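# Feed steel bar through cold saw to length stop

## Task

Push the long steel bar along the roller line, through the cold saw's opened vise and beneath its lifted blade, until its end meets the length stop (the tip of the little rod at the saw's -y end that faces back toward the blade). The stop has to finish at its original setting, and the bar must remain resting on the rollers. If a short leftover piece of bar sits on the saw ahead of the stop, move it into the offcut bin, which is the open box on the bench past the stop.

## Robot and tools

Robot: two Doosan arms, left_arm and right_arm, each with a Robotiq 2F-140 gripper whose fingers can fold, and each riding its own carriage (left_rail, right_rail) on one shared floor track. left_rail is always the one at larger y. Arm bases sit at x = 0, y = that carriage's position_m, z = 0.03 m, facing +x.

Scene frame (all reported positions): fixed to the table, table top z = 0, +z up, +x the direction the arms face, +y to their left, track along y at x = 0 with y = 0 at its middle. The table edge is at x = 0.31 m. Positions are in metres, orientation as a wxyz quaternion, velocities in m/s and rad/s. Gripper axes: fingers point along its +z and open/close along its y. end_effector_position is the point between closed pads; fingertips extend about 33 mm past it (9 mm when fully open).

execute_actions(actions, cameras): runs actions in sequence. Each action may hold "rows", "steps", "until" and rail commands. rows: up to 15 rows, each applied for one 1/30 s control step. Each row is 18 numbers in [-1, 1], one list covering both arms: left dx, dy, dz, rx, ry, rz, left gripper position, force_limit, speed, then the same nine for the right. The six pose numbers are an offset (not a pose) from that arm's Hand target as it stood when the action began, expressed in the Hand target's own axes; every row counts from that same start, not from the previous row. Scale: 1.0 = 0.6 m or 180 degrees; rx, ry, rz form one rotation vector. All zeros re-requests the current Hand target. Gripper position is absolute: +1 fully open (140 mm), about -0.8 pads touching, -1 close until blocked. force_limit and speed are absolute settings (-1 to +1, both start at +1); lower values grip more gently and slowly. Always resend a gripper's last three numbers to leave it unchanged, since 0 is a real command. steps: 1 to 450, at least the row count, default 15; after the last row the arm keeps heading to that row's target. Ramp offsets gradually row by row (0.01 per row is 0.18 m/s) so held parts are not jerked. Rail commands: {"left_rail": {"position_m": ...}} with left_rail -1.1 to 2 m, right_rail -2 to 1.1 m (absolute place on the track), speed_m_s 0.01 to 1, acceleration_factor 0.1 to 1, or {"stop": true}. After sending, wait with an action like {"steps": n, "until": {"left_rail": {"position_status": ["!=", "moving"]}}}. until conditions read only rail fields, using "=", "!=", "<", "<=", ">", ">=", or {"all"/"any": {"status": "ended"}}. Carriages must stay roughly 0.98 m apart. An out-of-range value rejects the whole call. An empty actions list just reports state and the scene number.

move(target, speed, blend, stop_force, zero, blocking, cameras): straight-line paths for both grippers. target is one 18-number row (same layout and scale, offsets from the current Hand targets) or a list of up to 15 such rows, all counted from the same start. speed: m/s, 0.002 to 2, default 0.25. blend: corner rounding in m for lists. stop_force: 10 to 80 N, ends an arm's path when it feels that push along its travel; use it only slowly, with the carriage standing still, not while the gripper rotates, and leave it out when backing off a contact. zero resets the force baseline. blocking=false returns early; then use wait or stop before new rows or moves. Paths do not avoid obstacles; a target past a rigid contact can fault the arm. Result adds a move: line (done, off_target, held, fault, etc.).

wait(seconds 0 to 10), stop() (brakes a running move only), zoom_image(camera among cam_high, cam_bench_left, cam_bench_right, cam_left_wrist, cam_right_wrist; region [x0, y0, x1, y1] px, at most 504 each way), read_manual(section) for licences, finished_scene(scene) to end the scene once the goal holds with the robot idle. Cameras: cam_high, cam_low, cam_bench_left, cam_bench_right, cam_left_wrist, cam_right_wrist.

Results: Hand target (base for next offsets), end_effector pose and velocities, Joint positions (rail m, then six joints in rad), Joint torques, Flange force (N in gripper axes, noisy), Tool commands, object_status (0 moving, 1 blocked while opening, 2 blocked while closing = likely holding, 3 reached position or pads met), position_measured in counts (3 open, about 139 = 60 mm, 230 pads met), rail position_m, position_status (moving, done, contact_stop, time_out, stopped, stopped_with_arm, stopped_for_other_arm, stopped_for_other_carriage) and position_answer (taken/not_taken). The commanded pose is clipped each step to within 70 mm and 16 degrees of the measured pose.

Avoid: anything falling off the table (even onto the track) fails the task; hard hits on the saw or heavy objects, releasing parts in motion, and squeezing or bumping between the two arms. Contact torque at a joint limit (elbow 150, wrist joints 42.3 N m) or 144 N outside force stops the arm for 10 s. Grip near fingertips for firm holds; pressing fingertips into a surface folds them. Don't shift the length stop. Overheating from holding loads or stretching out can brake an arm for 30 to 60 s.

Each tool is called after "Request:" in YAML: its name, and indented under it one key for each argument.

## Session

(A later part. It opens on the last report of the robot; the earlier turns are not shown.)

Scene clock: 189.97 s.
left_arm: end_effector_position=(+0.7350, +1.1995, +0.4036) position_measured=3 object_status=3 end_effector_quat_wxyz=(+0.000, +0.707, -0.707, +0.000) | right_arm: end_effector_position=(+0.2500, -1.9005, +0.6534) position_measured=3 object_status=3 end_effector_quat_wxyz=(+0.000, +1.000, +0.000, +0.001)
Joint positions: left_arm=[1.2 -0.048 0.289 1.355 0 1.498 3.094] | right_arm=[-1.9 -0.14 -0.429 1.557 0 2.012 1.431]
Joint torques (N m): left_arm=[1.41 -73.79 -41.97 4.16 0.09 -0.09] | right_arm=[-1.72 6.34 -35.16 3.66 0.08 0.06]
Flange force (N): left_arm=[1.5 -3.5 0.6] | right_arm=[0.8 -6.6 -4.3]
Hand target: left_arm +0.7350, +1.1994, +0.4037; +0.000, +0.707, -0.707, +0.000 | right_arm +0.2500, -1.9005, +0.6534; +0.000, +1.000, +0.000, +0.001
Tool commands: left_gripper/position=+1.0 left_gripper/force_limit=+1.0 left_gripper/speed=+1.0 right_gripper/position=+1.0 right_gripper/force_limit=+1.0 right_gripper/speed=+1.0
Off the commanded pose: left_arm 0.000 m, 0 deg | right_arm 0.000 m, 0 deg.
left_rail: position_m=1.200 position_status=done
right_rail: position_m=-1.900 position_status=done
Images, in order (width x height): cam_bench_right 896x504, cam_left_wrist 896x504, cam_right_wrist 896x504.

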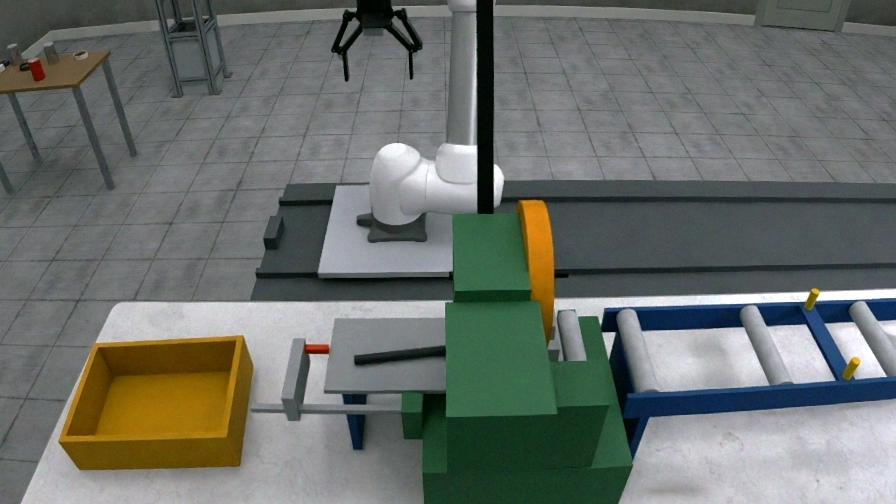

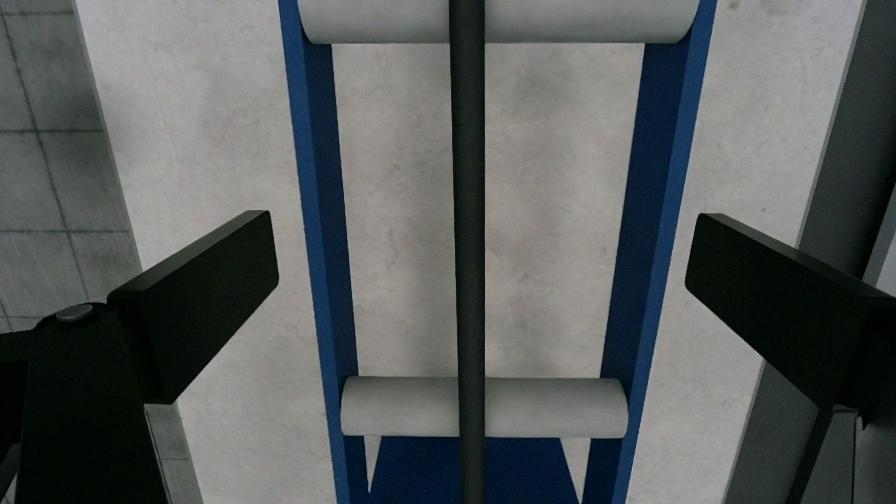

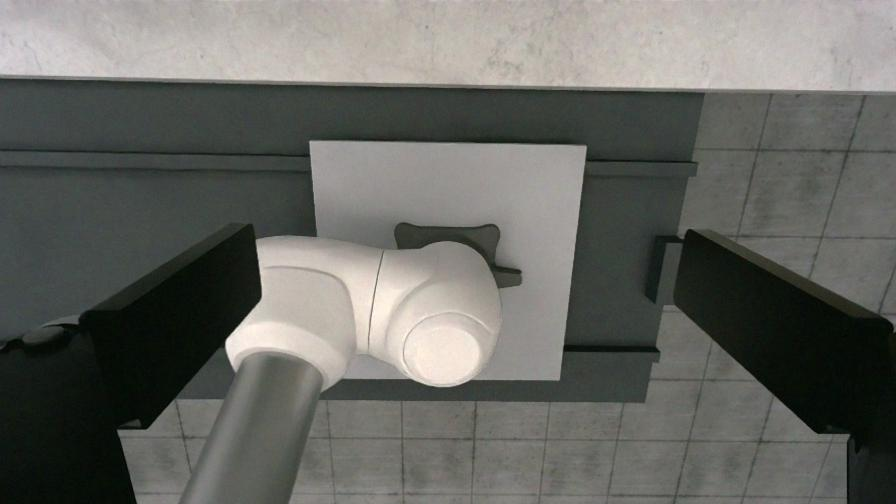

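Request:
move:
  target: [0,0,0,0,0,0,1,1,1,0.583,0,0.256,0,0,0.5,1,1,1]
  speed: 0.3
  cameras: ["cam_right_wrist","cam_bench_right"]

Scene clock: 213.50 s.
left_arm: end_effector_position=(+0.7350, +1.1995, +0.4036) position_measured=3 object_status=3 end_effector_quat_wxyz=(+0.000, +0.707, -0.707, +0.000) | right_arm: end_effector_position=(+0.4314, -1.9007, +0.5738) position_measured=3 object_status=3 end_effector_quat_wxyz=(-0.001, +0.918, -0.397, +0.001)
Joint positions: left_arm=[1.2 -0.048 0.289 1.355 0 1.498 3.094] | right_arm=[-1.9 -0.082 -0.191 1.554 0.001 1.776 2.305]
Joint torques (N m): left_arm=[0.85 -73.78 -41.96 4.14 0.11 -0.08] | right_arm=[5.56 16.16 -50.53 7.99 0.02 0.01]
Flange force (N): left_arm=[1.1 -3.5 0.6] | right_arm=[-40.5 61.7 33.2]
Flange force when the fault began (N): right_arm=[-108.0 66.1 7.6]
Hand target: left_arm +0.7350, +1.1995, +0.4037; +0.000, +0.707, -0.707, +0.000 | right_arm +0.4314, -1.9007, +0.5738; -0.001, +0.918, -0.397, +0.001 (not the last commanded pose)
Tool commands: left_gripper/position=+1.0 left_gripper/force_limit=+1.0 left_gripper/speed=+1.0 right_gripper/position=+1.0 right_gripper/force_limit=+1.0 right_gripper/speed=+1.0
Off the commanded pose: left_arm 0.000 m, 0 deg | right_arm 0.184 m, 43 deg.
FORCE FAULT: contact force on the right arm reached its limit, and that arm stopped for 10 seconds. The contact can be on any part of that arm, not only on its tool. That arm's remaining commands of this call were not run. That arm's target is now where it stood when the stop ended, not its last command. That arm accepts commands again.
left_rail: position_m=1.200 position_status=done
right_rail: position_m=-1.900 position_status=done
move: fault (right_arm)
Images, in order (width x height): cam_bench_right 896x504, cam_right_wrist 896x504.

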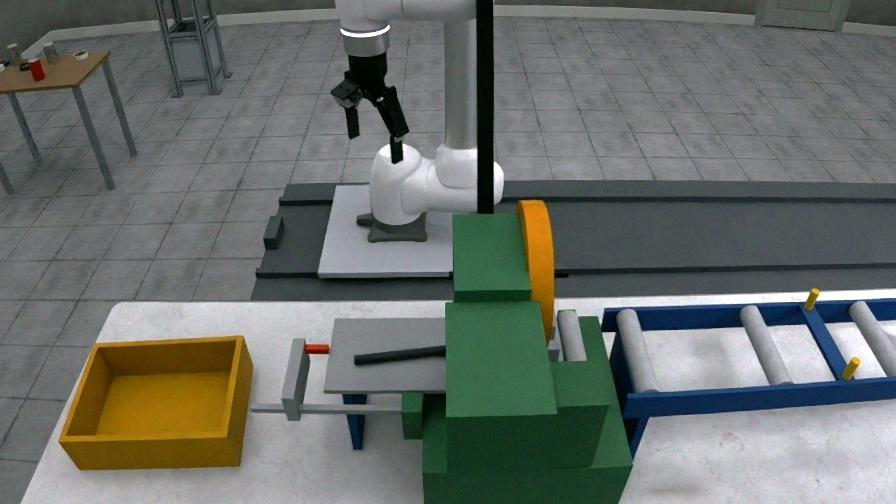

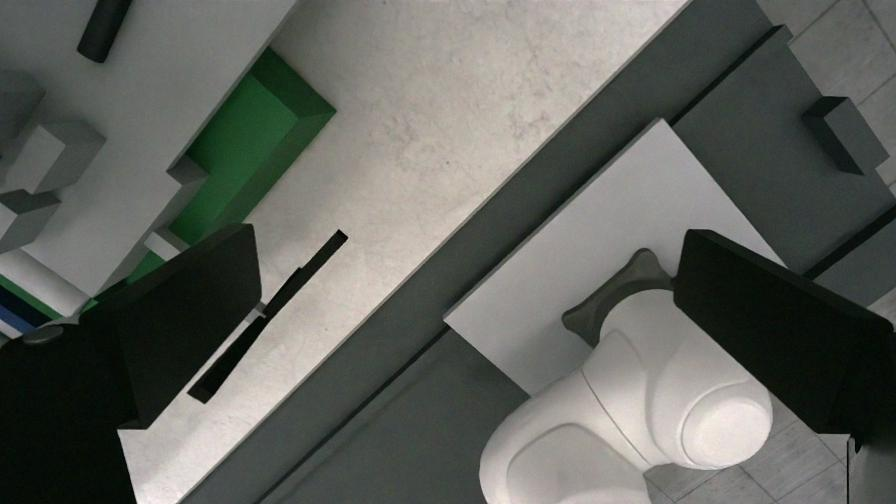

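Request:
move:
  target:
    - [0,0,0,0,0,0,1,1,1,-0.057,0.061,0,0,0,0,1,1,1]
    - [0,0,0,0,0,0,1,1,1,-0.193,0.1195,0.0938,0,0,-0.26,1,1,1]
  speed: 0.25
  blend: [0.01,0]
  cameras: ["cam_right_wrist","cam_bench_right"]

Scene clock: 299.63 s.
left_arm: end_effector_position=(+0.7350, +1.1995, +0.4036) position_measured=3 object_status=3 end_effector_quat_wxyz=(+0.000, +0.707, -0.707, +0.000) | right_arm: end_effector_position=(+0.2999, -1.8655, +0.5173) position_measured=3 object_status=3 end_effector_quat_wxyz=(+0.000, +1.000, +0.000, +0.001)
Joint positions: left_arm=[1.2 -0.048 0.289 1.355 0 1.498 3.094] | right_arm=[-1.9 -0.001 -0.416 1.807 0.001 1.749 1.569]
Joint torques (N m): left_arm=[1 -73.98 -41.86 4.13 0.14 -0.06] | right_arm=[-2.52 1.84 -38.21 4.19 0.05 -0.02]
Flange force (N): left_arm=[1.1 -3.4 0.1] | right_arm=[0.3 -8.5 -4.5]
Hand target: left_arm +0.7350, +1.1995, +0.4037; +0.000, +0.707, -0.707, +0.000 | right_arm +0.2999, -1.8654, +0.5173; +0.000, +1.000, +0.000, +0.001
Off the commanded pose: left_arm 0.000 m, 0 deg | right_arm 0.000 m, 0 deg.
left_rail: position_m=1.200 position_status=done
right_rail: position_m=-1.900 position_status=done
move: done
Images, in order (width x height): cam_bench_right 896x504, cam_right_wrist 896x504.

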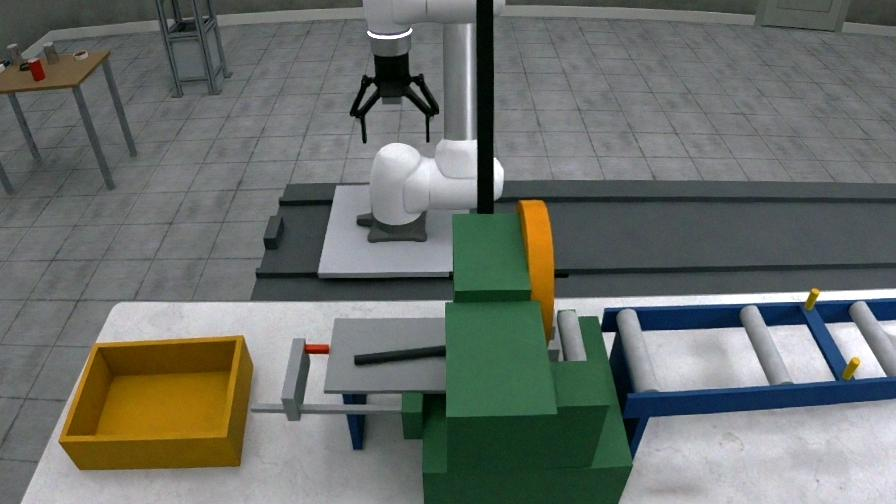

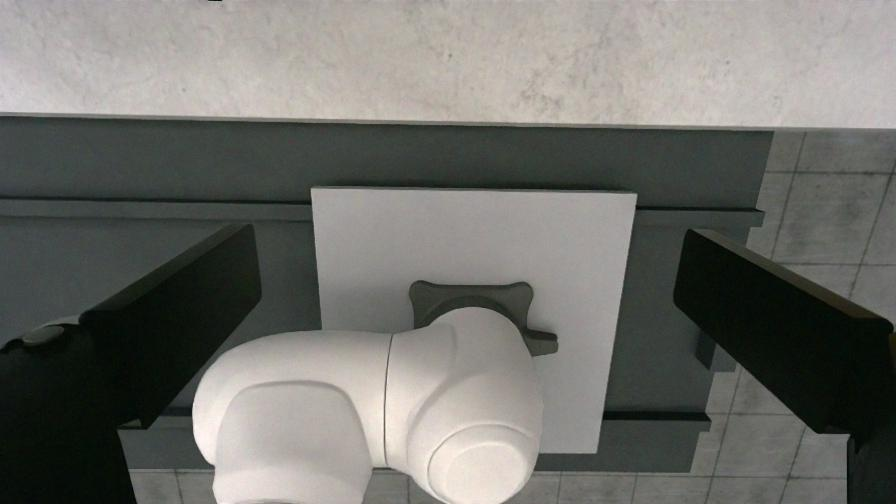

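Request:
move:
  target:
    - [0,0,0,0,0,0,1,1,1,0.2342,0,-0.052,0,0.1389,0,1,1,1]
    - [0,0,0,0,0,0,1,1,1,0.4245,0,-0.198,0,0.2778,0,1,1,1]
    - [0,0,0,0,0,0,1,1,1,0.5458,0,-0.458,0,0.4444,0,1,1,1]
  speed: 0.4
  blend: [0.03,0.03,0]
  cameras: []

Request:
move:
  target:
    - [0,0,0,0,0,0,1,1,1,0.3179,0,-0.1002,0,0.1944,0,1,1,1]
    - [0,0,0,0,0,0,1,1,1,0.5208,0,-0.3646,0,0.3889,0,1,1,1]
  speed: 0.5
  blend: [0.03,0]
  cameras: ["cam_bench_right"]

Scene clock: 311.33 s.
left_arm: end_effector_position=(+0.7350, +1.1995, +0.4036) position_measured=3 object_status=3 end_effector_quat_wxyz=(+0.000, +0.707, -0.707, +0.000) | right_arm: end_effector_position=(+0.6269, -1.8654, +0.7927) position_measured=3 object_status=3 end_effector_quat_wxyz=(-0.001, +0.766, +0.000, +0.643)
Joint positions: left_arm=[1.2 -0.048 0.289 1.355 0 1.498 3.094] | right_arm=[-1.9 -0.001 -0.416 1.807 0.005 0.353 1.567]
Joint torques (N m): left_arm=[1.1 -73.82 -41.95 4.18 0.14 -0.06] | right_arm=[-1.64 -1.2 -40.61 4 -2.57 0.06]
Flange force (N): left_arm=[1.6 -4.1 0.4] | right_arm=[0.0 0.0 0.0]
Hand target: left_arm +0.7350, +1.1995, +0.4037; +0.000, +0.707, -0.707, +0.000 | right_arm +0.6269, -1.8654, +0.7928; -0.001, +0.765, +0.000, +0.643
Off the commanded pose: left_arm 0.000 m, 0 deg | right_arm 0.000 m, 0 deg.
left_rail: position_m=1.200 position_status=done
right_rail: position_m=-1.900 position_status=done
move: done
No camera images: "cameras" was empty.

Scene clock: 313.07 s.
left_arm: end_effector_position=(+0.7350, +1.1995, +0.4036) position_measured=3 object_status=3 end_effector_quat_wxyz=(+0.000, +0.707, -0.707, +0.000) | right_arm: end_effector_position=(+0.4651, -1.8657, +1.1382) position_measured=3 object_status=3 end_effector_quat_wxyz=(-0.001, +0.258, +0.000, +0.966)
Joint positions: left_arm=[1.2 -0.048 0.289 1.355 0 1.498 3.094] | right_arm=[-1.9 -0.001 -0.416 1.806 0 -0.868 1.573]
Joint torques (N m): left_arm=[0.61 -73.52 -41.83 4.12 0.15 -0.04] | right_arm=[-1.99 -0.08 -39.53 4.08 -1.24 0.14]
Flange force (N): left_arm=[1.0 -3.6 0.1] | right_arm=[1.2 -7.6 4.6]
Hand target: left_arm +0.7350, +1.1995, +0.4037; +0.000, +0.707, -0.707, +0.000 | right_arm +0.4651, -1.8657, +1.1382; -0.001, +0.258, +0.000, +0.966
Off the commanded pose: left_arm 0.000 m, 0 deg | right_arm 0.000 m, 0 deg.
left_rail: position_m=1.200 position_status=done
right_rail: position_m=-1.900 position_status=done
move: done
Images, in order (width x height): cam_bench_right 896x504.

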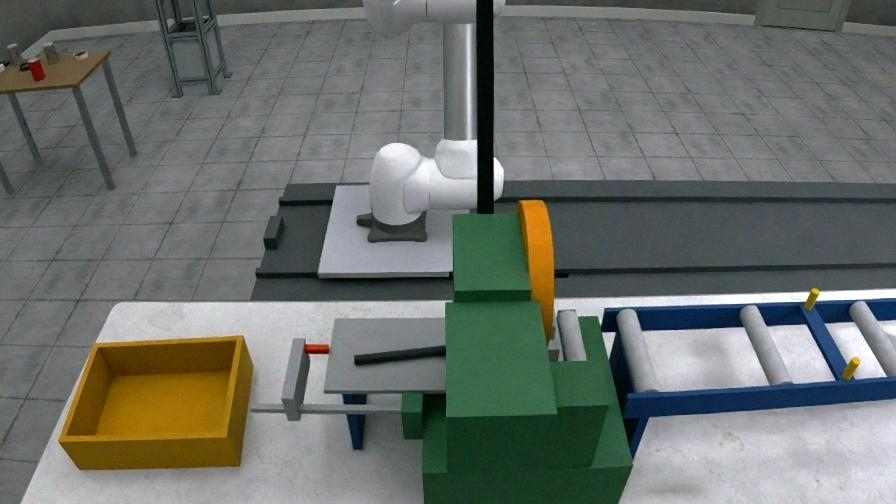

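Request:
move:
  target:
    - [0,0,0,0,0,0,1,1,1,-0.0366,0.211,-0.0431,-0.1269,0,0.108,1,1,1]
    - [0,0,0,0,0,0,1,1,1,-0.1367,0.3655,-0.1607,-0.2538,0,0.216,1,1,1]
    - [0,0,0,0,0,0,1,1,1,-0.2735,0.422,-0.3214,-0.3807,0,0.324,1,1,1]
    - [0,0,0,0,0,0,1,1,1,-0.4102,0.3655,-0.482,-0.5077,0,0.432,1,1,1]
    - [0,0,0,0,0,0,1,1,1,-0.547,0,-0.6427,-0.7615,0,0.648,1,1,1]
  speed: 0.5
  blend: [0.03,0.03,0.03,0.03,0]
  cameras: ["cam_bench_right"]

Scene clock: 324.37 s.
left_arm: end_effector_position=(+0.7350, +1.1995, +0.4036) position_measured=3 object_status=3 end_effector_quat_wxyz=(+0.000, +0.707, -0.707, +0.000) | right_arm: end_effector_position=(+0.5574, -1.8653, +0.6403) position_measured=3 object_status=3 end_effector_quat_wxyz=(+0.430, +0.000, +0.903, +0.000)
Joint positions: left_arm=[1.2 -0.048 0.289 1.355 0 1.498 3.094] | right_arm=[-1.9 0 -0.416 1.806 3.143 -0.863 1.569]
Joint torques (N m): left_arm=[0.89 -73.71 -41.87 4.12 0.14 -0.07] | right_arm=[-2.08 -0.99 -40.28 -4.37 2.22 0.1]
Flange force (N): left_arm=[1.0 -3.5 0.3] | right_arm=[-4.8 6.0 -2.3]
Hand target: left_arm +0.7350, +1.1995, +0.4037; +0.000, +0.707, -0.707, +0.000 | right_arm +0.5574, -1.8653, +0.6403; +0.430, +0.000, +0.903, +0.000
Off the commanded pose: left_arm 0.000 m, 0 deg | right_arm 0.000 m, 0 deg.
left_rail: position_m=1.200 position_status=done
right_rail: position_m=-1.900 position_status=done
move: done
Images, in order (width x height): cam_bench_right 896x504.

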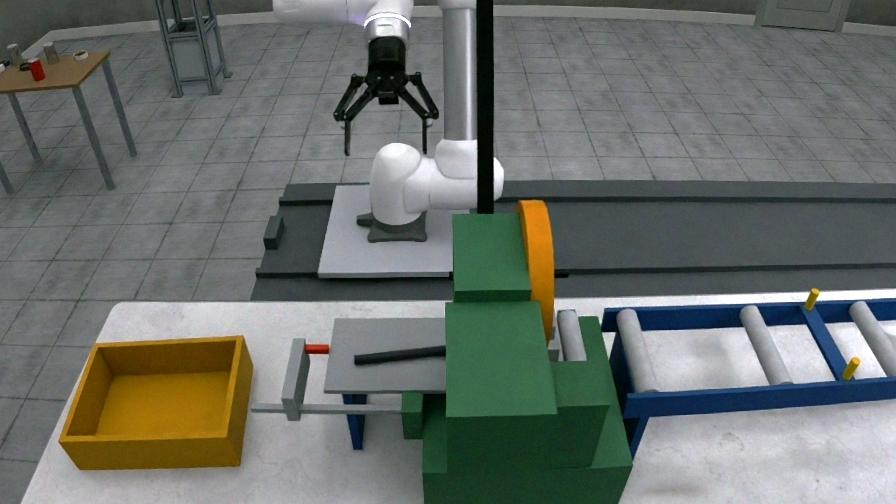

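Request:
move:
  target: [0,0,0,0,0,0,1,1,1,0.112,-0.008,0.3115,-0.2209,0.2209,-0.4638,1,1,1]
  speed: 0.4
  cameras: []

Request:
execute_actions:
  actions:
    - {"left_rail":{"position_m":0.95},"steps":100,"until":{"all":{"status":"ended"}}}
  cameras: ["cam_right_wrist","cam_left_wrist","cam_bench_right"]

Scene clock: 337.03 s.
left_arm: end_effector_position=(+0.7350, +1.1995, +0.4037) position_measured=3 object_status=3 end_effector_quat_wxyz=(+0.000, +0.707, -0.707, +0.000) | right_arm: end_effector_position=(+0.6600, -1.8700, +0.4703) position_measured=3 object_status=3 end_effector_quat_wxyz=(+0.000, +0.707, -0.707, +0.000)
Joint positions: left_arm=[1.2 -0.048 0.289 1.355 0 1.498 3.094] | right_arm=[-1.9 -0.007 0.164 1.392 3.142 -1.587 -0.008]
Joint torques (N m): left_arm=[1.03 -73.93 -41.76 4.18 0.15 -0.03] | right_arm=[-1.75 -60.28 -38.89 -4.49 0.07 0.17]
Flange force (N): left_arm=[1.6 -4.9 0.5] | right_arm=[-2.8 -8.6 -4.9]
Hand target: left_arm +0.7350, +1.1995, +0.4037; +0.000, +0.707, -0.707, +0.000 | right_arm +0.6601, -1.8700, +0.4703; +0.000, +0.707, -0.707, +0.000
Off the commanded pose: left_arm 0.000 m, 0 deg | right_arm 0.000 m, 0 deg.
left_rail: position_m=1.200 position_status=done
right_rail: position_m=-1.900 position_status=done
move: done
No camera images: "cameras" was empty.

Scene clock: 338.67 s.
left_arm: end_effector_position=(+0.7350, +0.9494, +0.4037) position_measured=3 object_status=3 end_effector_quat_wxyz=(+0.000, +0.707, -0.707, +0.000) | right_arm: end_effector_position=(+0.6601, -1.8700, +0.4703) position_measured=3 object_status=3 end_effector_quat_wxyz=(+0.000, +0.707, -0.707, +0.000)
Joint positions: left_arm=[0.95 -0.048 0.289 1.355 0 1.498 3.094] | right_arm=[-1.9 -0.007 0.164 1.392 3.142 -1.587 -0.008]
Joint torques (N m): left_arm=[0.68 -73.7 -41.86 4.13 0.1 -0.05] | right_arm=[-1.45 -60.56 -38.85 -4.5 0.01 0.01]
Flange force (N): left_arm=[0.9 -3.3 -0.2] | right_arm=[-2.6 -9.0 -4.4]
Hand target: left_arm +0.7350, +0.9495, +0.4037; +0.000, +0.707, -0.707, +0.000 | right_arm +0.6601, -1.8700, +0.4703; +0.000, +0.707, -0.707, +0.000
Tool commands: left_gripper/position=+1.0 left_gripper/force_limit=+1.0 left_gripper/speed=+1.0 right_gripper/position=+1.0 right_gripper/force_limit=+1.0 right_gripper/speed=+1.0
Off the commanded pose: left_arm 0.000 m, 0 deg | right_arm 0.000 m, 0 deg.
left_rail: position_m=0.950 position_status=done
right_rail: position_m=-1.900 position_status=done
Images, in order (width x height): cam_bench_right 896x504, cam_left_wrist 896x504, cam_right_wrist 896x504.

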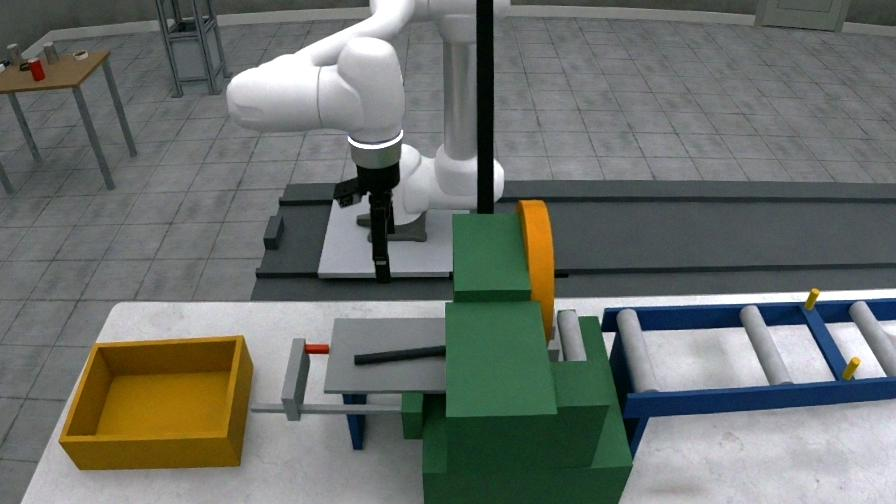

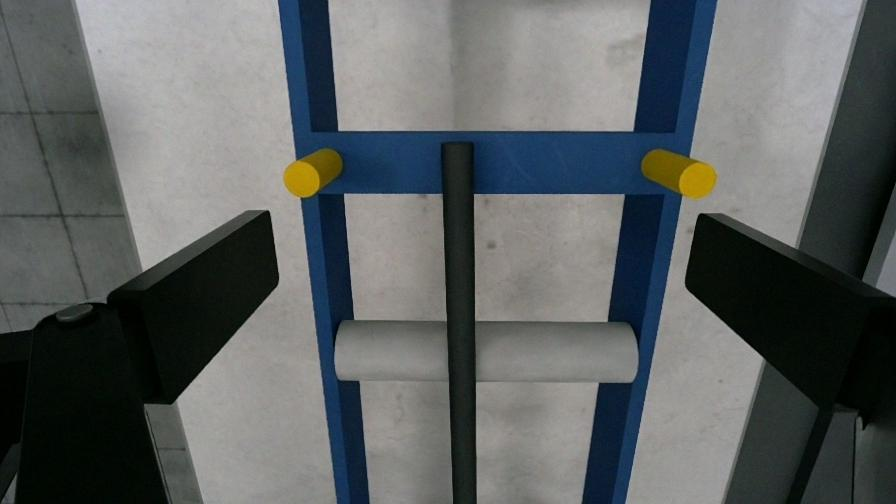

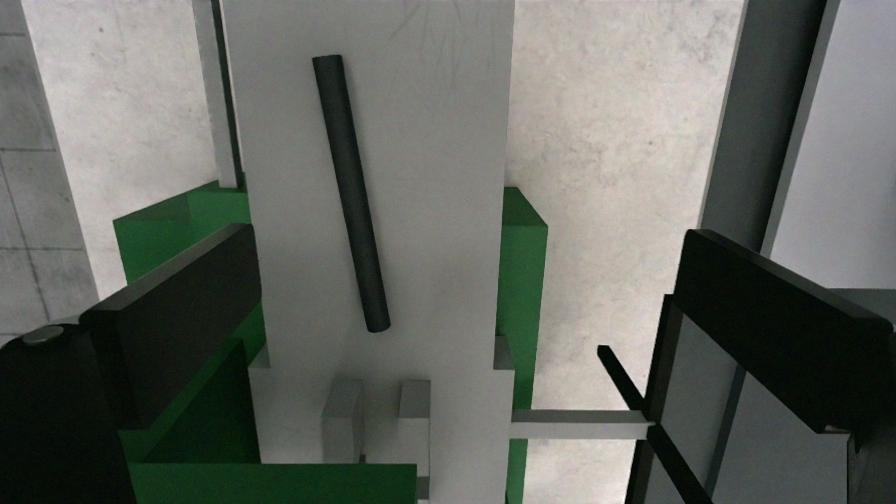

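Request:
zoom_image:
  camera: "cam_right_wrist"
  region: [240, 330, 540, 504]

Request:
move:
  target: [0,0,0,0,0,0,1,1,1,-0.05,-0.129,0.117,0,0,-0.035,0.0,0,1]
  speed: 0.2
  cameras: ["cam_right_wrist","cam_bench_right"]

Scaled by 1.680.

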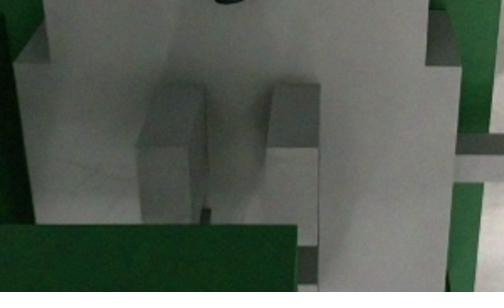

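Scene clock: 365.30 s.
left_arm: end_effector_position=(+0.7350, +0.9495, +0.4037) position_measured=3 object_status=3 end_effector_quat_wxyz=(+0.000, +0.707, -0.707, +0.000) | right_arm: end_effector_position=(+0.7374, -1.8399, +0.4001) position_measured=129 object_status=3 end_effector_quat_wxyz=(+0.000, +0.745, -0.667, +0.000)
Joint positions: left_arm=[0.95 -0.048 0.289 1.355 0 1.498 3.094] | right_arm=[-1.9 0.035 0.298 1.349 3.142 -1.495 -0.076]
Joint torques (N m): left_arm=[1.18 -73.89 -41.96 4.17 0.15 -0.04] | right_arm=[-1.64 -74.08 -38.81 -4.49 0.01 0.06]
Flange force (N): left_arm=[1.5 -3.7 0.5] | right_arm=[-1.8 -10.2 -3.7]
Hand target: left_arm +0.7350, +0.9495, +0.4037; +0.000, +0.707, -0.707, +0.000 | right_arm +0.7374, -1.8398, +0.4000; +0.000, +0.745, -0.667, +0.000
Off the commanded pose: left_arm 0.000 m, 0 deg | right_arm 0.000 m, 0 deg.
left_rail: position_m=0.950 position_status=done
right_rail: position_m=-1.900 position_status=done
move: done
Images, in order (width x height): cam_bench_right 896x504, cam_right_wrist 896x504.

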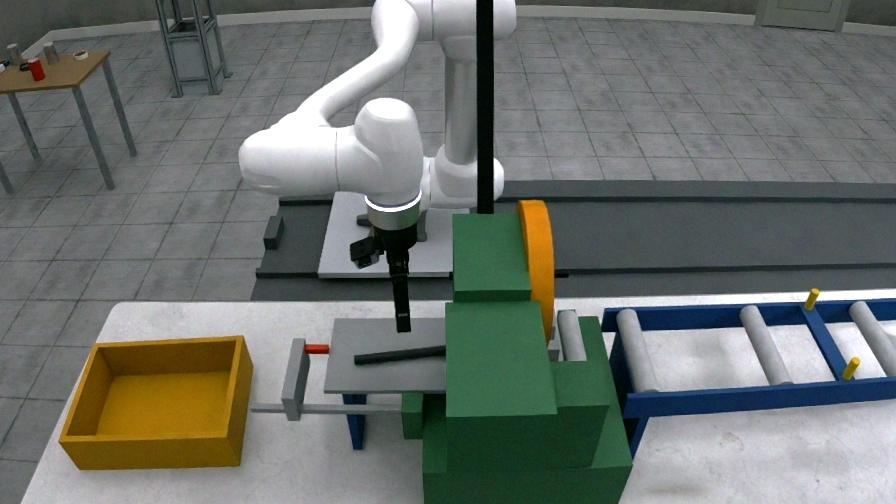

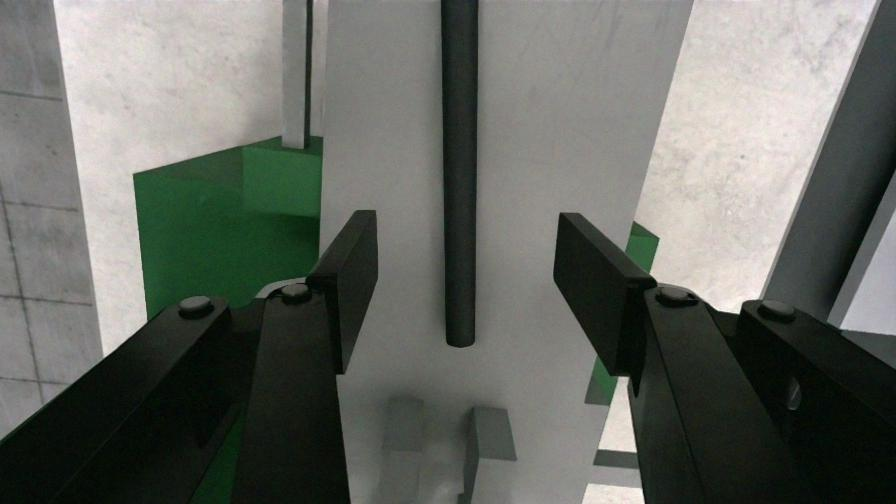

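Request:
move:
  target:
    - [0,0,0,0,0,0,1,1,1,0.0375,0.1166,0,0,0,0,-1,-0.5,1]
    - [0,0,0,0,0,0,1,1,1,0.0375,0.1166,0.115,0,0,0,-1,-0.5,1]
  speed: 0.15
  cameras: ["cam_right_wrist"]

Request:
move:
  target: [0,0,0,0,0,0,1,1,1,0,0,0.06,0,0,0,-1,-0.5,1]
  speed: 0.015
  stop_force: 10
  cameras: ["cam_right_wrist","cam_bench_right"]

Scene clock: 397.70 s.
left_arm: end_effector_position=(+0.7350, +0.9495, +0.4037) position_measured=3 object_status=3 end_effector_quat_wxyz=(+0.000, +0.707, -0.707, +0.000) | right_arm: end_effector_position=(+0.6703, -1.8700, +0.3311) position_measured=237 object_status=3 end_effector_quat_wxyz=(+0.000, +0.745, -0.667, +0.000)
Joint positions: left_arm=[0.95 -0.048 0.289 1.355 0 1.498 3.094] | right_arm=[-1.9 -0.007 0.204 1.594 3.142 -1.344 -0.118]
Joint torques (N m): left_arm=[1.15 -73.71 -41.88 4.13 0.1 -0.06] | right_arm=[-1.7 -63.62 -37.84 -4.39 0.13 0.05]
Flange force (N): left_arm=[1.5 -4.0 0.4] | right_arm=[-1.9 -9.2 -3.0]
Hand target: left_arm +0.7350, +0.9495, +0.4037; +0.000, +0.707, -0.707, +0.000 | right_arm +0.6703, -1.8700, +0.3311; +0.000, +0.745, -0.667, +0.000
Off the commanded pose: left_arm 0.000 m, 0 deg | right_arm 0.000 m, 0 deg.
left_rail: position_m=0.950 position_status=done
right_rail: position_m=-1.900 position_status=done
move: done
Images, in order (width x height): cam_right_wrist 896x504.

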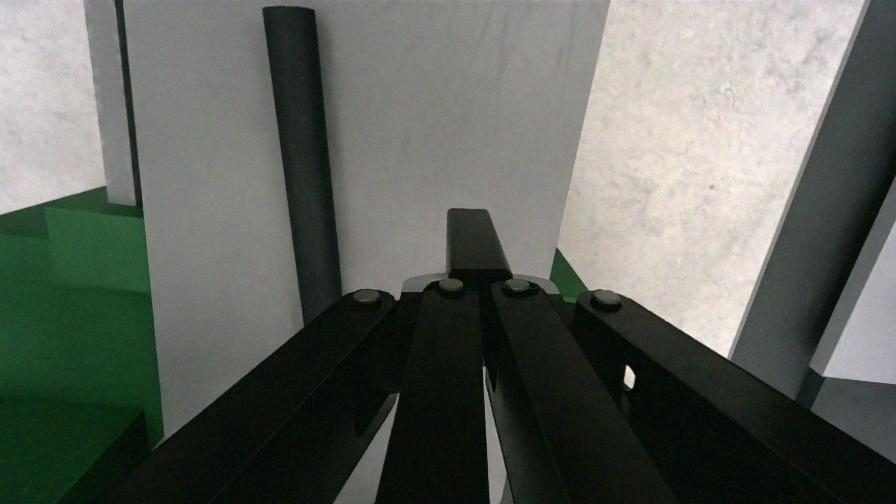

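Scene clock: 400.77 s.
left_arm: end_effector_position=(+0.7350, +0.9495, +0.4037) position_measured=3 object_status=3 end_effector_quat_wxyz=(+0.000, +0.707, -0.707, +0.000) | right_arm: end_effector_position=(+0.6703, -1.8699, +0.2951) position_measured=237 object_status=3 end_effector_quat_wxyz=(+0.000, +0.745, -0.667, +0.000)
Joint positions: left_arm=[0.95 -0.048 0.289 1.355 0 1.498 3.094] | right_arm=[-1.9 -0.007 0.219 1.642 3.142 -1.281 -0.118]
Joint torques (N m): left_arm=[1.07 -73.5 -41.95 4.13 0.13 -0.04] | right_arm=[-2.09 -64.94 -37.27 -4.4 0.07 0.08]
Flange force (N): left_arm=[1.3 -2.7 0.0] | right_arm=[-2.3 -9.9 -2.0]
Hand target: left_arm +0.7350, +0.9495, +0.4037; +0.000, +0.707, -0.707, +0.000 | right_arm +0.6703, -1.8699, +0.2951; +0.000, +0.745, -0.667, +0.000
Off the commanded pose: left_arm 0.000 m, 0 deg | right_arm 0.000 m, 0 deg.
left_rail: position_m=0.950 position_status=done
right_rail: position_m=-1.900 position_status=done
move: done
Images, in order (width x height): cam_bench_right 896x504, cam_right_wrist 896x504.

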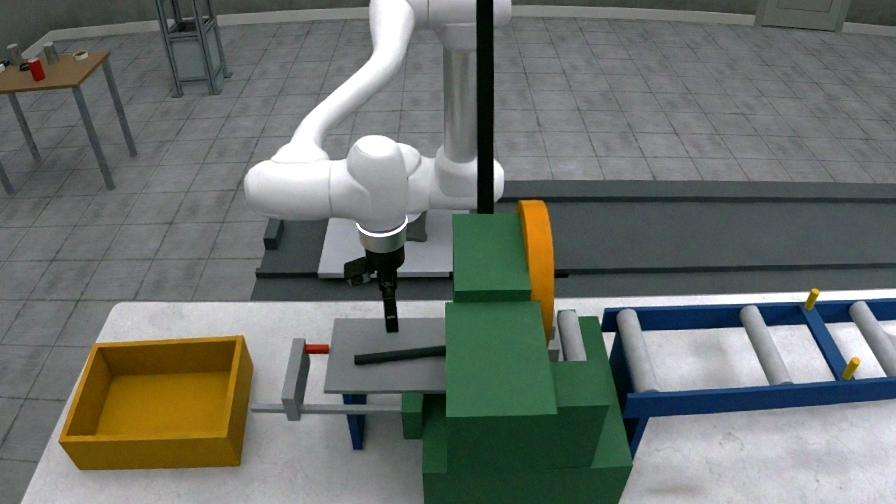

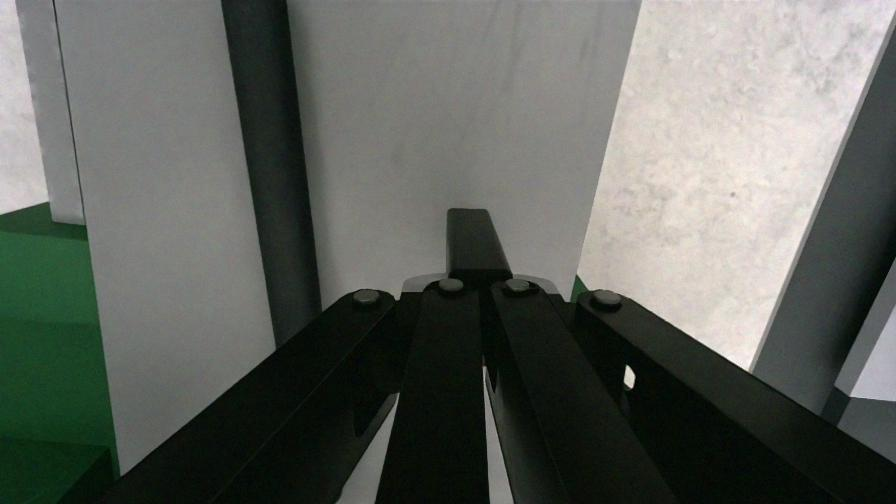

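Request:
move:
  target: [0,0,0,0,0,0,1,1,1,0,0,0.08,0,0,0,-1,-0.5,1]
  speed: 0.015
  stop_force: 10
  cameras: ["cam_right_wrist","cam_bench_right"]

Scene clock: 406.17 s.
left_arm: end_effector_position=(+0.7350, +0.9495, +0.4037) position_measured=3 object_status=3 end_effector_quat_wxyz=(+0.000, +0.707, -0.707, +0.000) | right_arm: end_effector_position=(+0.6703, -1.8699, +0.2822) position_measured=237 object_status=3 end_effector_quat_wxyz=(+0.000, +0.745, -0.667, +0.000)
Joint positions: left_arm=[0.95 -0.048 0.289 1.355 0 1.498 3.094] | right_arm=[-1.9 -0.007 0.225 1.659 3.142 -1.258 -0.118]
Joint torques (N m): left_arm=[1 -73.58 -41.86 4.15 0.13 -0.06] | right_arm=[-2.12 -35.78 -21.16 -4.14 3.56 0.08]
Flange force (N): left_arm=[1.1 -3.1 0.1] | right_arm=[-3.3 3.6 -42.2]
Hand target: left_arm +0.7350, +0.9495, +0.4037; +0.000, +0.707, -0.707, +0.000 | right_arm +0.6703, -1.8699, +0.2822; +0.000, +0.745, -0.667, +0.000 (not the last commanded pose)
Off the commanded pose: left_arm 0.000 m, 0 deg | right_arm 0.035 m, 0 deg.
left_rail: position_m=0.950 position_status=done
right_rail: position_m=-1.900 position_status=done
move: contact (right_arm)
Images, in order (width x height): cam_bench_right 896x504, cam_right_wrist 896x504.

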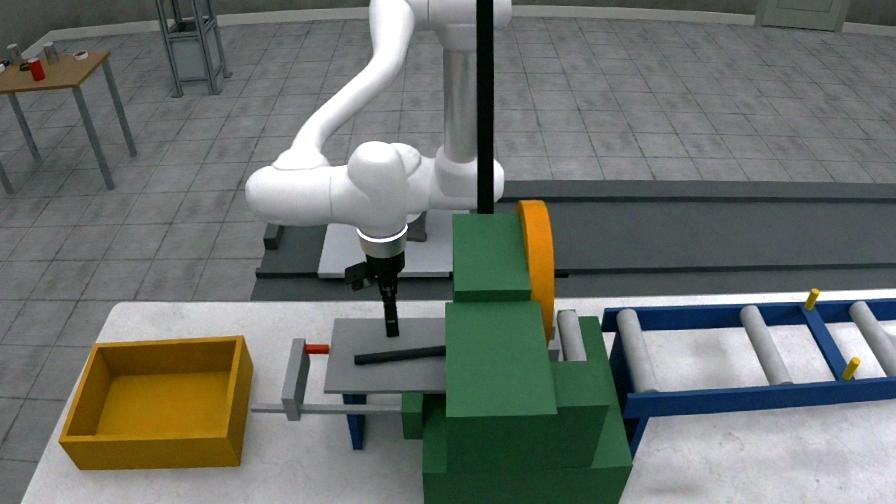

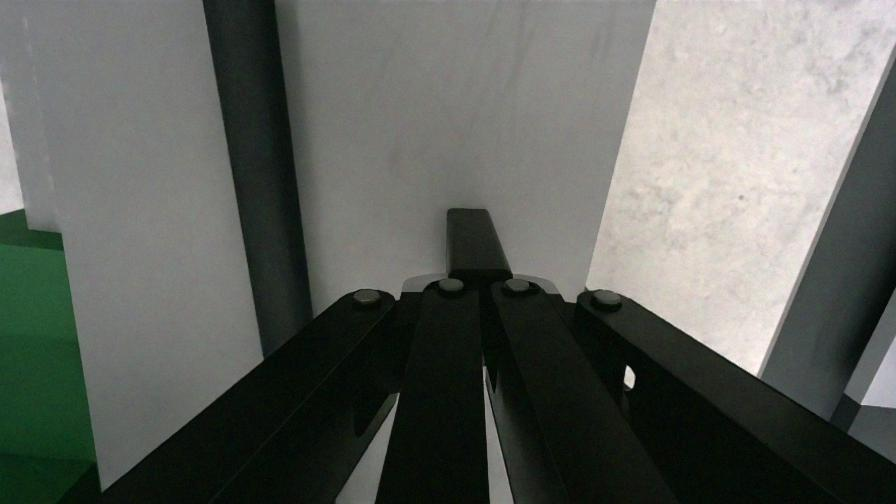

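Request:
move:
  target:
    - [0,0,0,0,0,0,1,1,1,0,0,-0.1,0,0,0,-0.1,0,0]
    - [0,0,0,0,0,0,1,1,1,-0.0452,-0.1202,-0.1,0,0,0,-0.1,0,0]
    - [0,0,0,0,0,0,1,1,1,-0.0452,-0.1202,-0.0097,0,0,0,-0.1,0,0]
  speed: [0.1,0.15,0.1]
  cameras: ["cam_right_wrist"]

Request:
execute_actions:
  actions:
    - {"rows":[[0,0,0,0,0,0,1,1,1,0,0,0,0,0,0,-1,0,-1]],"steps":75}
  cameras: ["cam_right_wrist","cam_bench_right"]

Scene clock: 425.10 s.
left_arm: end_effector_position=(+0.7350, +0.9495, +0.4037) position_measured=3 object_status=3 end_effector_quat_wxyz=(+0.000, +0.707, -0.707, +0.000) | right_arm: end_effector_position=(+0.7390, -1.8350, +0.2880) position_measured=141 object_status=3 end_effector_quat_wxyz=(+0.000, +0.745, -0.667, +0.000)
Joint positions: left_arm=[0.95 -0.048 0.289 1.355 0 1.498 3.094] | right_arm=[-1.9 0.041 0.332 1.507 3.142 -1.303 -0.07]
Joint torques (N m): left_arm=[1.01 -73.75 -41.8 4.12 0.12 -0.03] | right_arm=[-1.88 -76.85 -37.23 -4.41 0.04 0.08]
Flange force (N): left_arm=[1.4 -3.9 0.1] | right_arm=[-2.2 -11.6 -2.0]
Hand target: left_arm +0.7350, +0.9495, +0.4037; +0.000, +0.707, -0.707, +0.000 | right_arm +0.7390, -1.8350, +0.2880; +0.000, +0.745, -0.667, +0.000
Off the commanded pose: left_arm 0.000 m, 0 deg | right_arm 0.000 m, 0 deg.
left_rail: position_m=0.950 position_status=done
right_rail: position_m=-1.900 position_status=done
move: done
Images, in order (width x height): cam_right_wrist 896x504.

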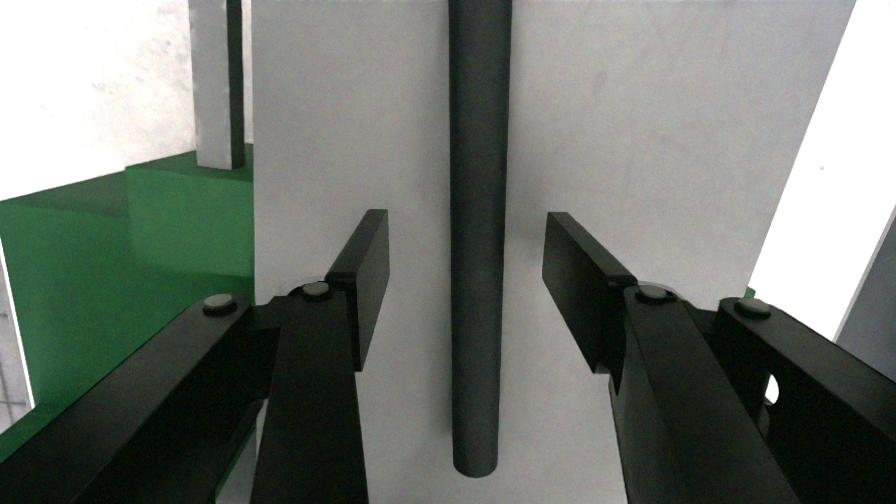

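Scene clock: 427.80 s.
left_arm: end_effector_position=(+0.7350, +0.9495, +0.4037) position_measured=3 object_status=3 end_effector_quat_wxyz=(+0.000, +0.707, -0.707, +0.000) | right_arm: end_effector_position=(+0.7390, -1.8350, +0.2880) position_measured=203 object_status=2 end_effector_quat_wxyz=(+0.000, +0.745, -0.667, +0.000)
Joint positions: left_arm=[0.95 -0.048 0.289 1.355 0 1.498 3.094] | right_arm=[-1.9 0.041 0.332 1.507 3.142 -1.303 -0.07]
Joint torques (N m): left_arm=[0.62 -73.5 -41.99 4.12 0.15 -0.03] | right_arm=[-2.32 -63.64 -27.58 -4.51 -0.66 0.31]
Flange force (N): left_arm=[0.9 -2.9 -0.2] | right_arm=[-2.4 -11.3 -18.9]
Hand target: left_arm +0.7350, +0.9495, +0.4037; +0.000, +0.707, -0.707, +0.000 | right_arm +0.7390, -1.8350, +0.2880; +0.000, +0.745, -0.667, +0.000
Off the commanded pose: left_arm 0.000 m, 0 deg | right_arm 0.000 m, 0 deg.
left_rail: position_m=0.950 position_status=done
right_rail: position_m=-1.900 position_status=done
Images, in order (width x height): cam_bench_right 896x504, cam_right_wrist 896x504.

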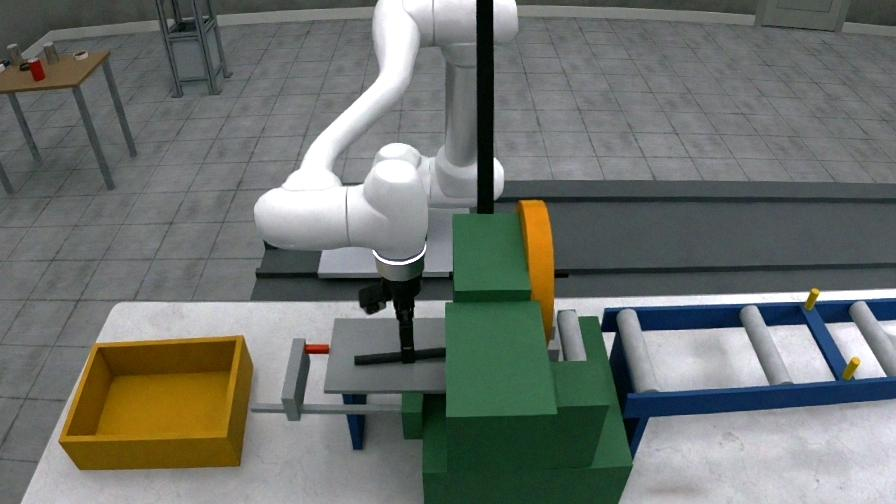

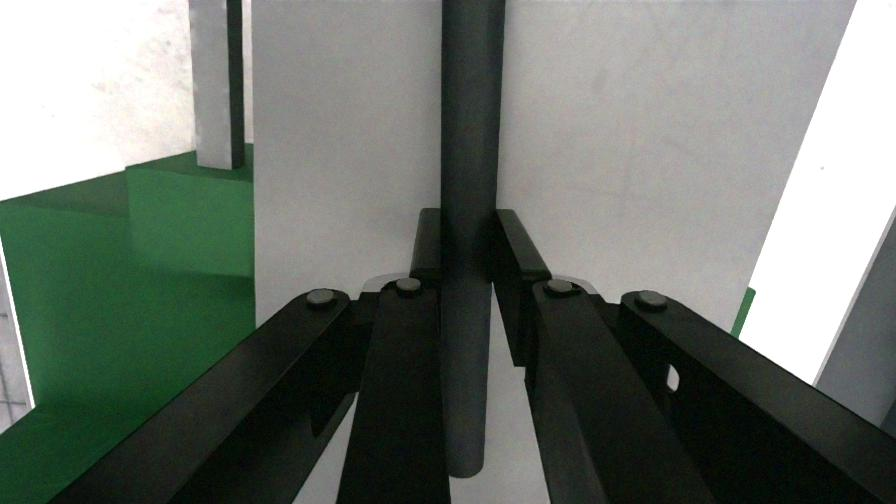

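Request:
move:
  target: [0,0,0,0,0,0,1,1,1,0,0,-0.25,0,0,0,-1,0,-1]
  speed: 0.12
  cameras: []

Request:
execute_actions:
  actions:
    - {"right_rail":{"position_m":-2.0},"steps":100,"until":{"all":{"status":"ended"}}}
  cameras: []

Request:
move:
  target: [0,0,0,0,0,0,1,1,1,0.605,0.067,0,0,0,0.035,-1,0,-1]
  speed: 0.25
  cameras: ["cam_right_wrist","cam_bench_right"]

Scene clock: 445.97 s.
left_arm: end_effector_position=(+0.7350, +0.9495, +0.4037) position_measured=3 object_status=3 end_effector_quat_wxyz=(+0.000, +0.707, -0.707, +0.000) | right_arm: end_effector_position=(+0.7390, -1.8351, +0.4380) position_measured=203 object_status=2 end_effector_quat_wxyz=(+0.000, +0.745, -0.667, +0.000)
Joint positions: left_arm=[0.95 -0.048 0.289 1.355 0 1.498 3.094] | right_arm=[-1.9 0.041 0.298 1.281 3.142 -1.563 -0.07]
Joint torques (N m): left_arm=[1.05 -73.85 -41.85 4.19 0.14 -0.08] | right_arm=[-1.34 -80.54 -42.97 -4.09 0.32 0.12]
Flange force (N): left_arm=[1.1 -3.5 0.0] | right_arm=[-1.4 -12.0 2.4]
Hand target: left_arm +0.7350, +0.9495, +0.4037; +0.000, +0.707, -0.707, +0.000 | right_arm +0.7391, -1.8351, +0.4380; +0.000, +0.745, -0.667, +0.000
Off the commanded pose: left_arm 0.000 m, 0 deg | right_arm 0.000 m, 0 deg.
left_rail: position_m=0.950 position_status=done
right_rail: position_m=-1.900 position_status=done
move: done
No camera images: "cameras" was empty.

Scene clock: 447.10 s.
left_arm: end_effector_position=(+0.7350, +0.9495, +0.4037) position_measured=3 object_status=3 end_effector_quat_wxyz=(+0.000, +0.707, -0.707, +0.000) | right_arm: end_effector_position=(+0.7391, -1.9350, +0.4380) position_measured=203 object_status=2 end_effector_quat_wxyz=(+0.000, +0.745, -0.667, +0.000)
Joint positions: left_arm=[0.95 -0.048 0.289 1.355 0 1.498 3.094] | right_arm=[-2 0.041 0.298 1.28 3.142 -1.563 -0.07]
Joint torques (N m): left_arm=[0.72 -73.71 -41.97 4.12 0.11 -0.01] | right_arm=[-2.02 -79.34 -41.65 -4.58 0.02 0.1]
Flange force (N): left_arm=[1.0 -3.6 0.4] | right_arm=[-2.3 -12.9 0.6]
Hand target: left_arm +0.7350, +0.9495, +0.4037; +0.000, +0.707, -0.707, +0.000 | right_arm +0.7391, -1.9350, +0.4380; +0.000, +0.745, -0.667, +0.000
Tool commands: left_gripper/position=+1.0 left_gripper/force_limit=+1.0 left_gripper/speed=+1.0 right_gripper/position=-1.0 right_gripper/force_limit=+0.0 right_gripper/speed=-1.0
Off the commanded pose: left_arm 0.000 m, 0 deg | right_arm 0.000 m, 0 deg.
left_rail: position_m=0.950 position_status=done
right_rail: position_m=-2.000 position_status=done
No camera images: "cameras" was empty.

Scene clock: 448.97 s.
left_arm: end_effector_position=(+0.7350, +0.9495, +0.4037) position_measured=3 object_status=3 end_effector_quat_wxyz=(+0.000, +0.707, -0.707, +0.000) | right_arm: end_effector_position=(+0.7392, -2.3003, +0.4379) position_measured=203 object_status=2 end_effector_quat_wxyz=(+0.000, +0.707, -0.707, +0.000)
Joint positions: left_arm=[0.95 -0.048 0.289 1.355 0 1.498 3.094] | right_arm=[-2 -0.429 0.395 1.148 3.141 -1.599 -0.43]
Joint torques (N m): left_arm=[1 -73.66 -41.86 4.14 0.16 -0.1] | right_arm=[-2.12 -89.13 -41.67 -4.58 0.05 0.09]
Flange force (N): left_arm=[1.2 -3.6 0.3] | right_arm=[3.1 -14.2 0.1]
Hand target: left_arm +0.7350, +0.9495, +0.4037; +0.000, +0.707, -0.707, +0.000 | right_arm +0.7393, -2.3003, +0.4378; +0.000, +0.707, -0.707, +0.000
Off the commanded pose: left_arm 0.000 m, 0 deg | right_arm 0.000 m, 0 deg.
left_rail: position_m=0.950 position_status=done
right_rail: position_m=-2.000 position_status=done
move: done
Images, in order (width x height): cam_bench_right 896x504, cam_right_wrist 896x504.

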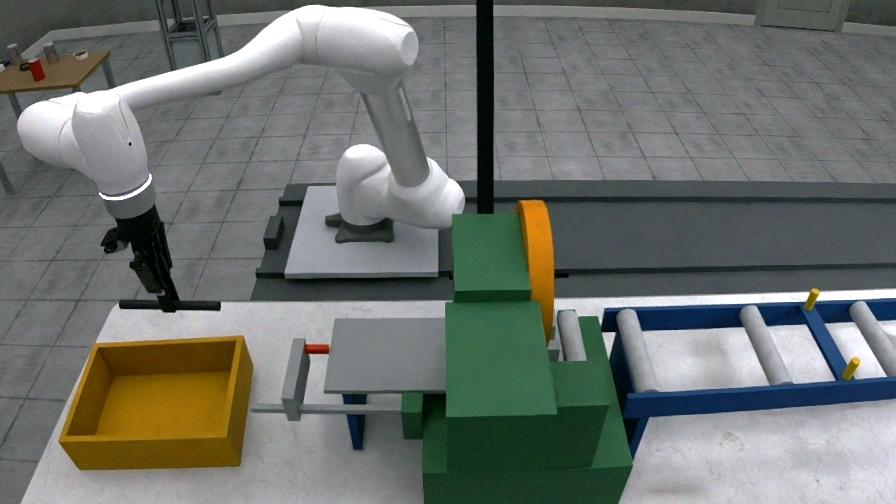

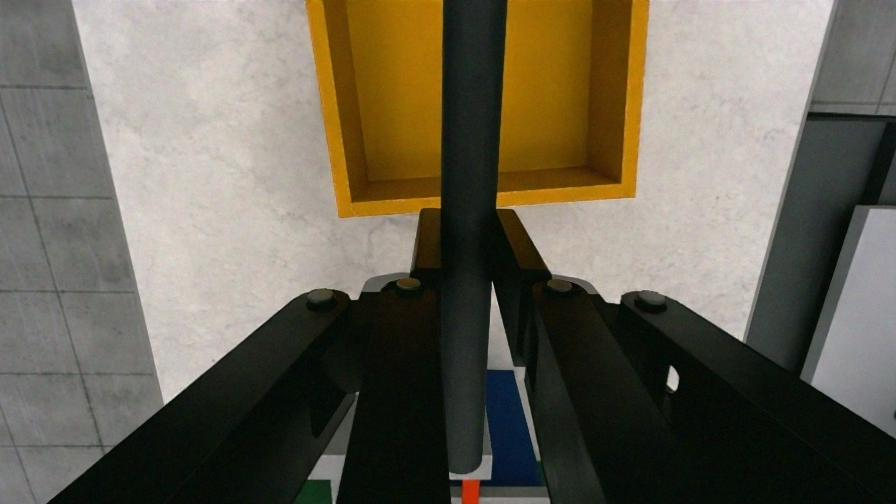

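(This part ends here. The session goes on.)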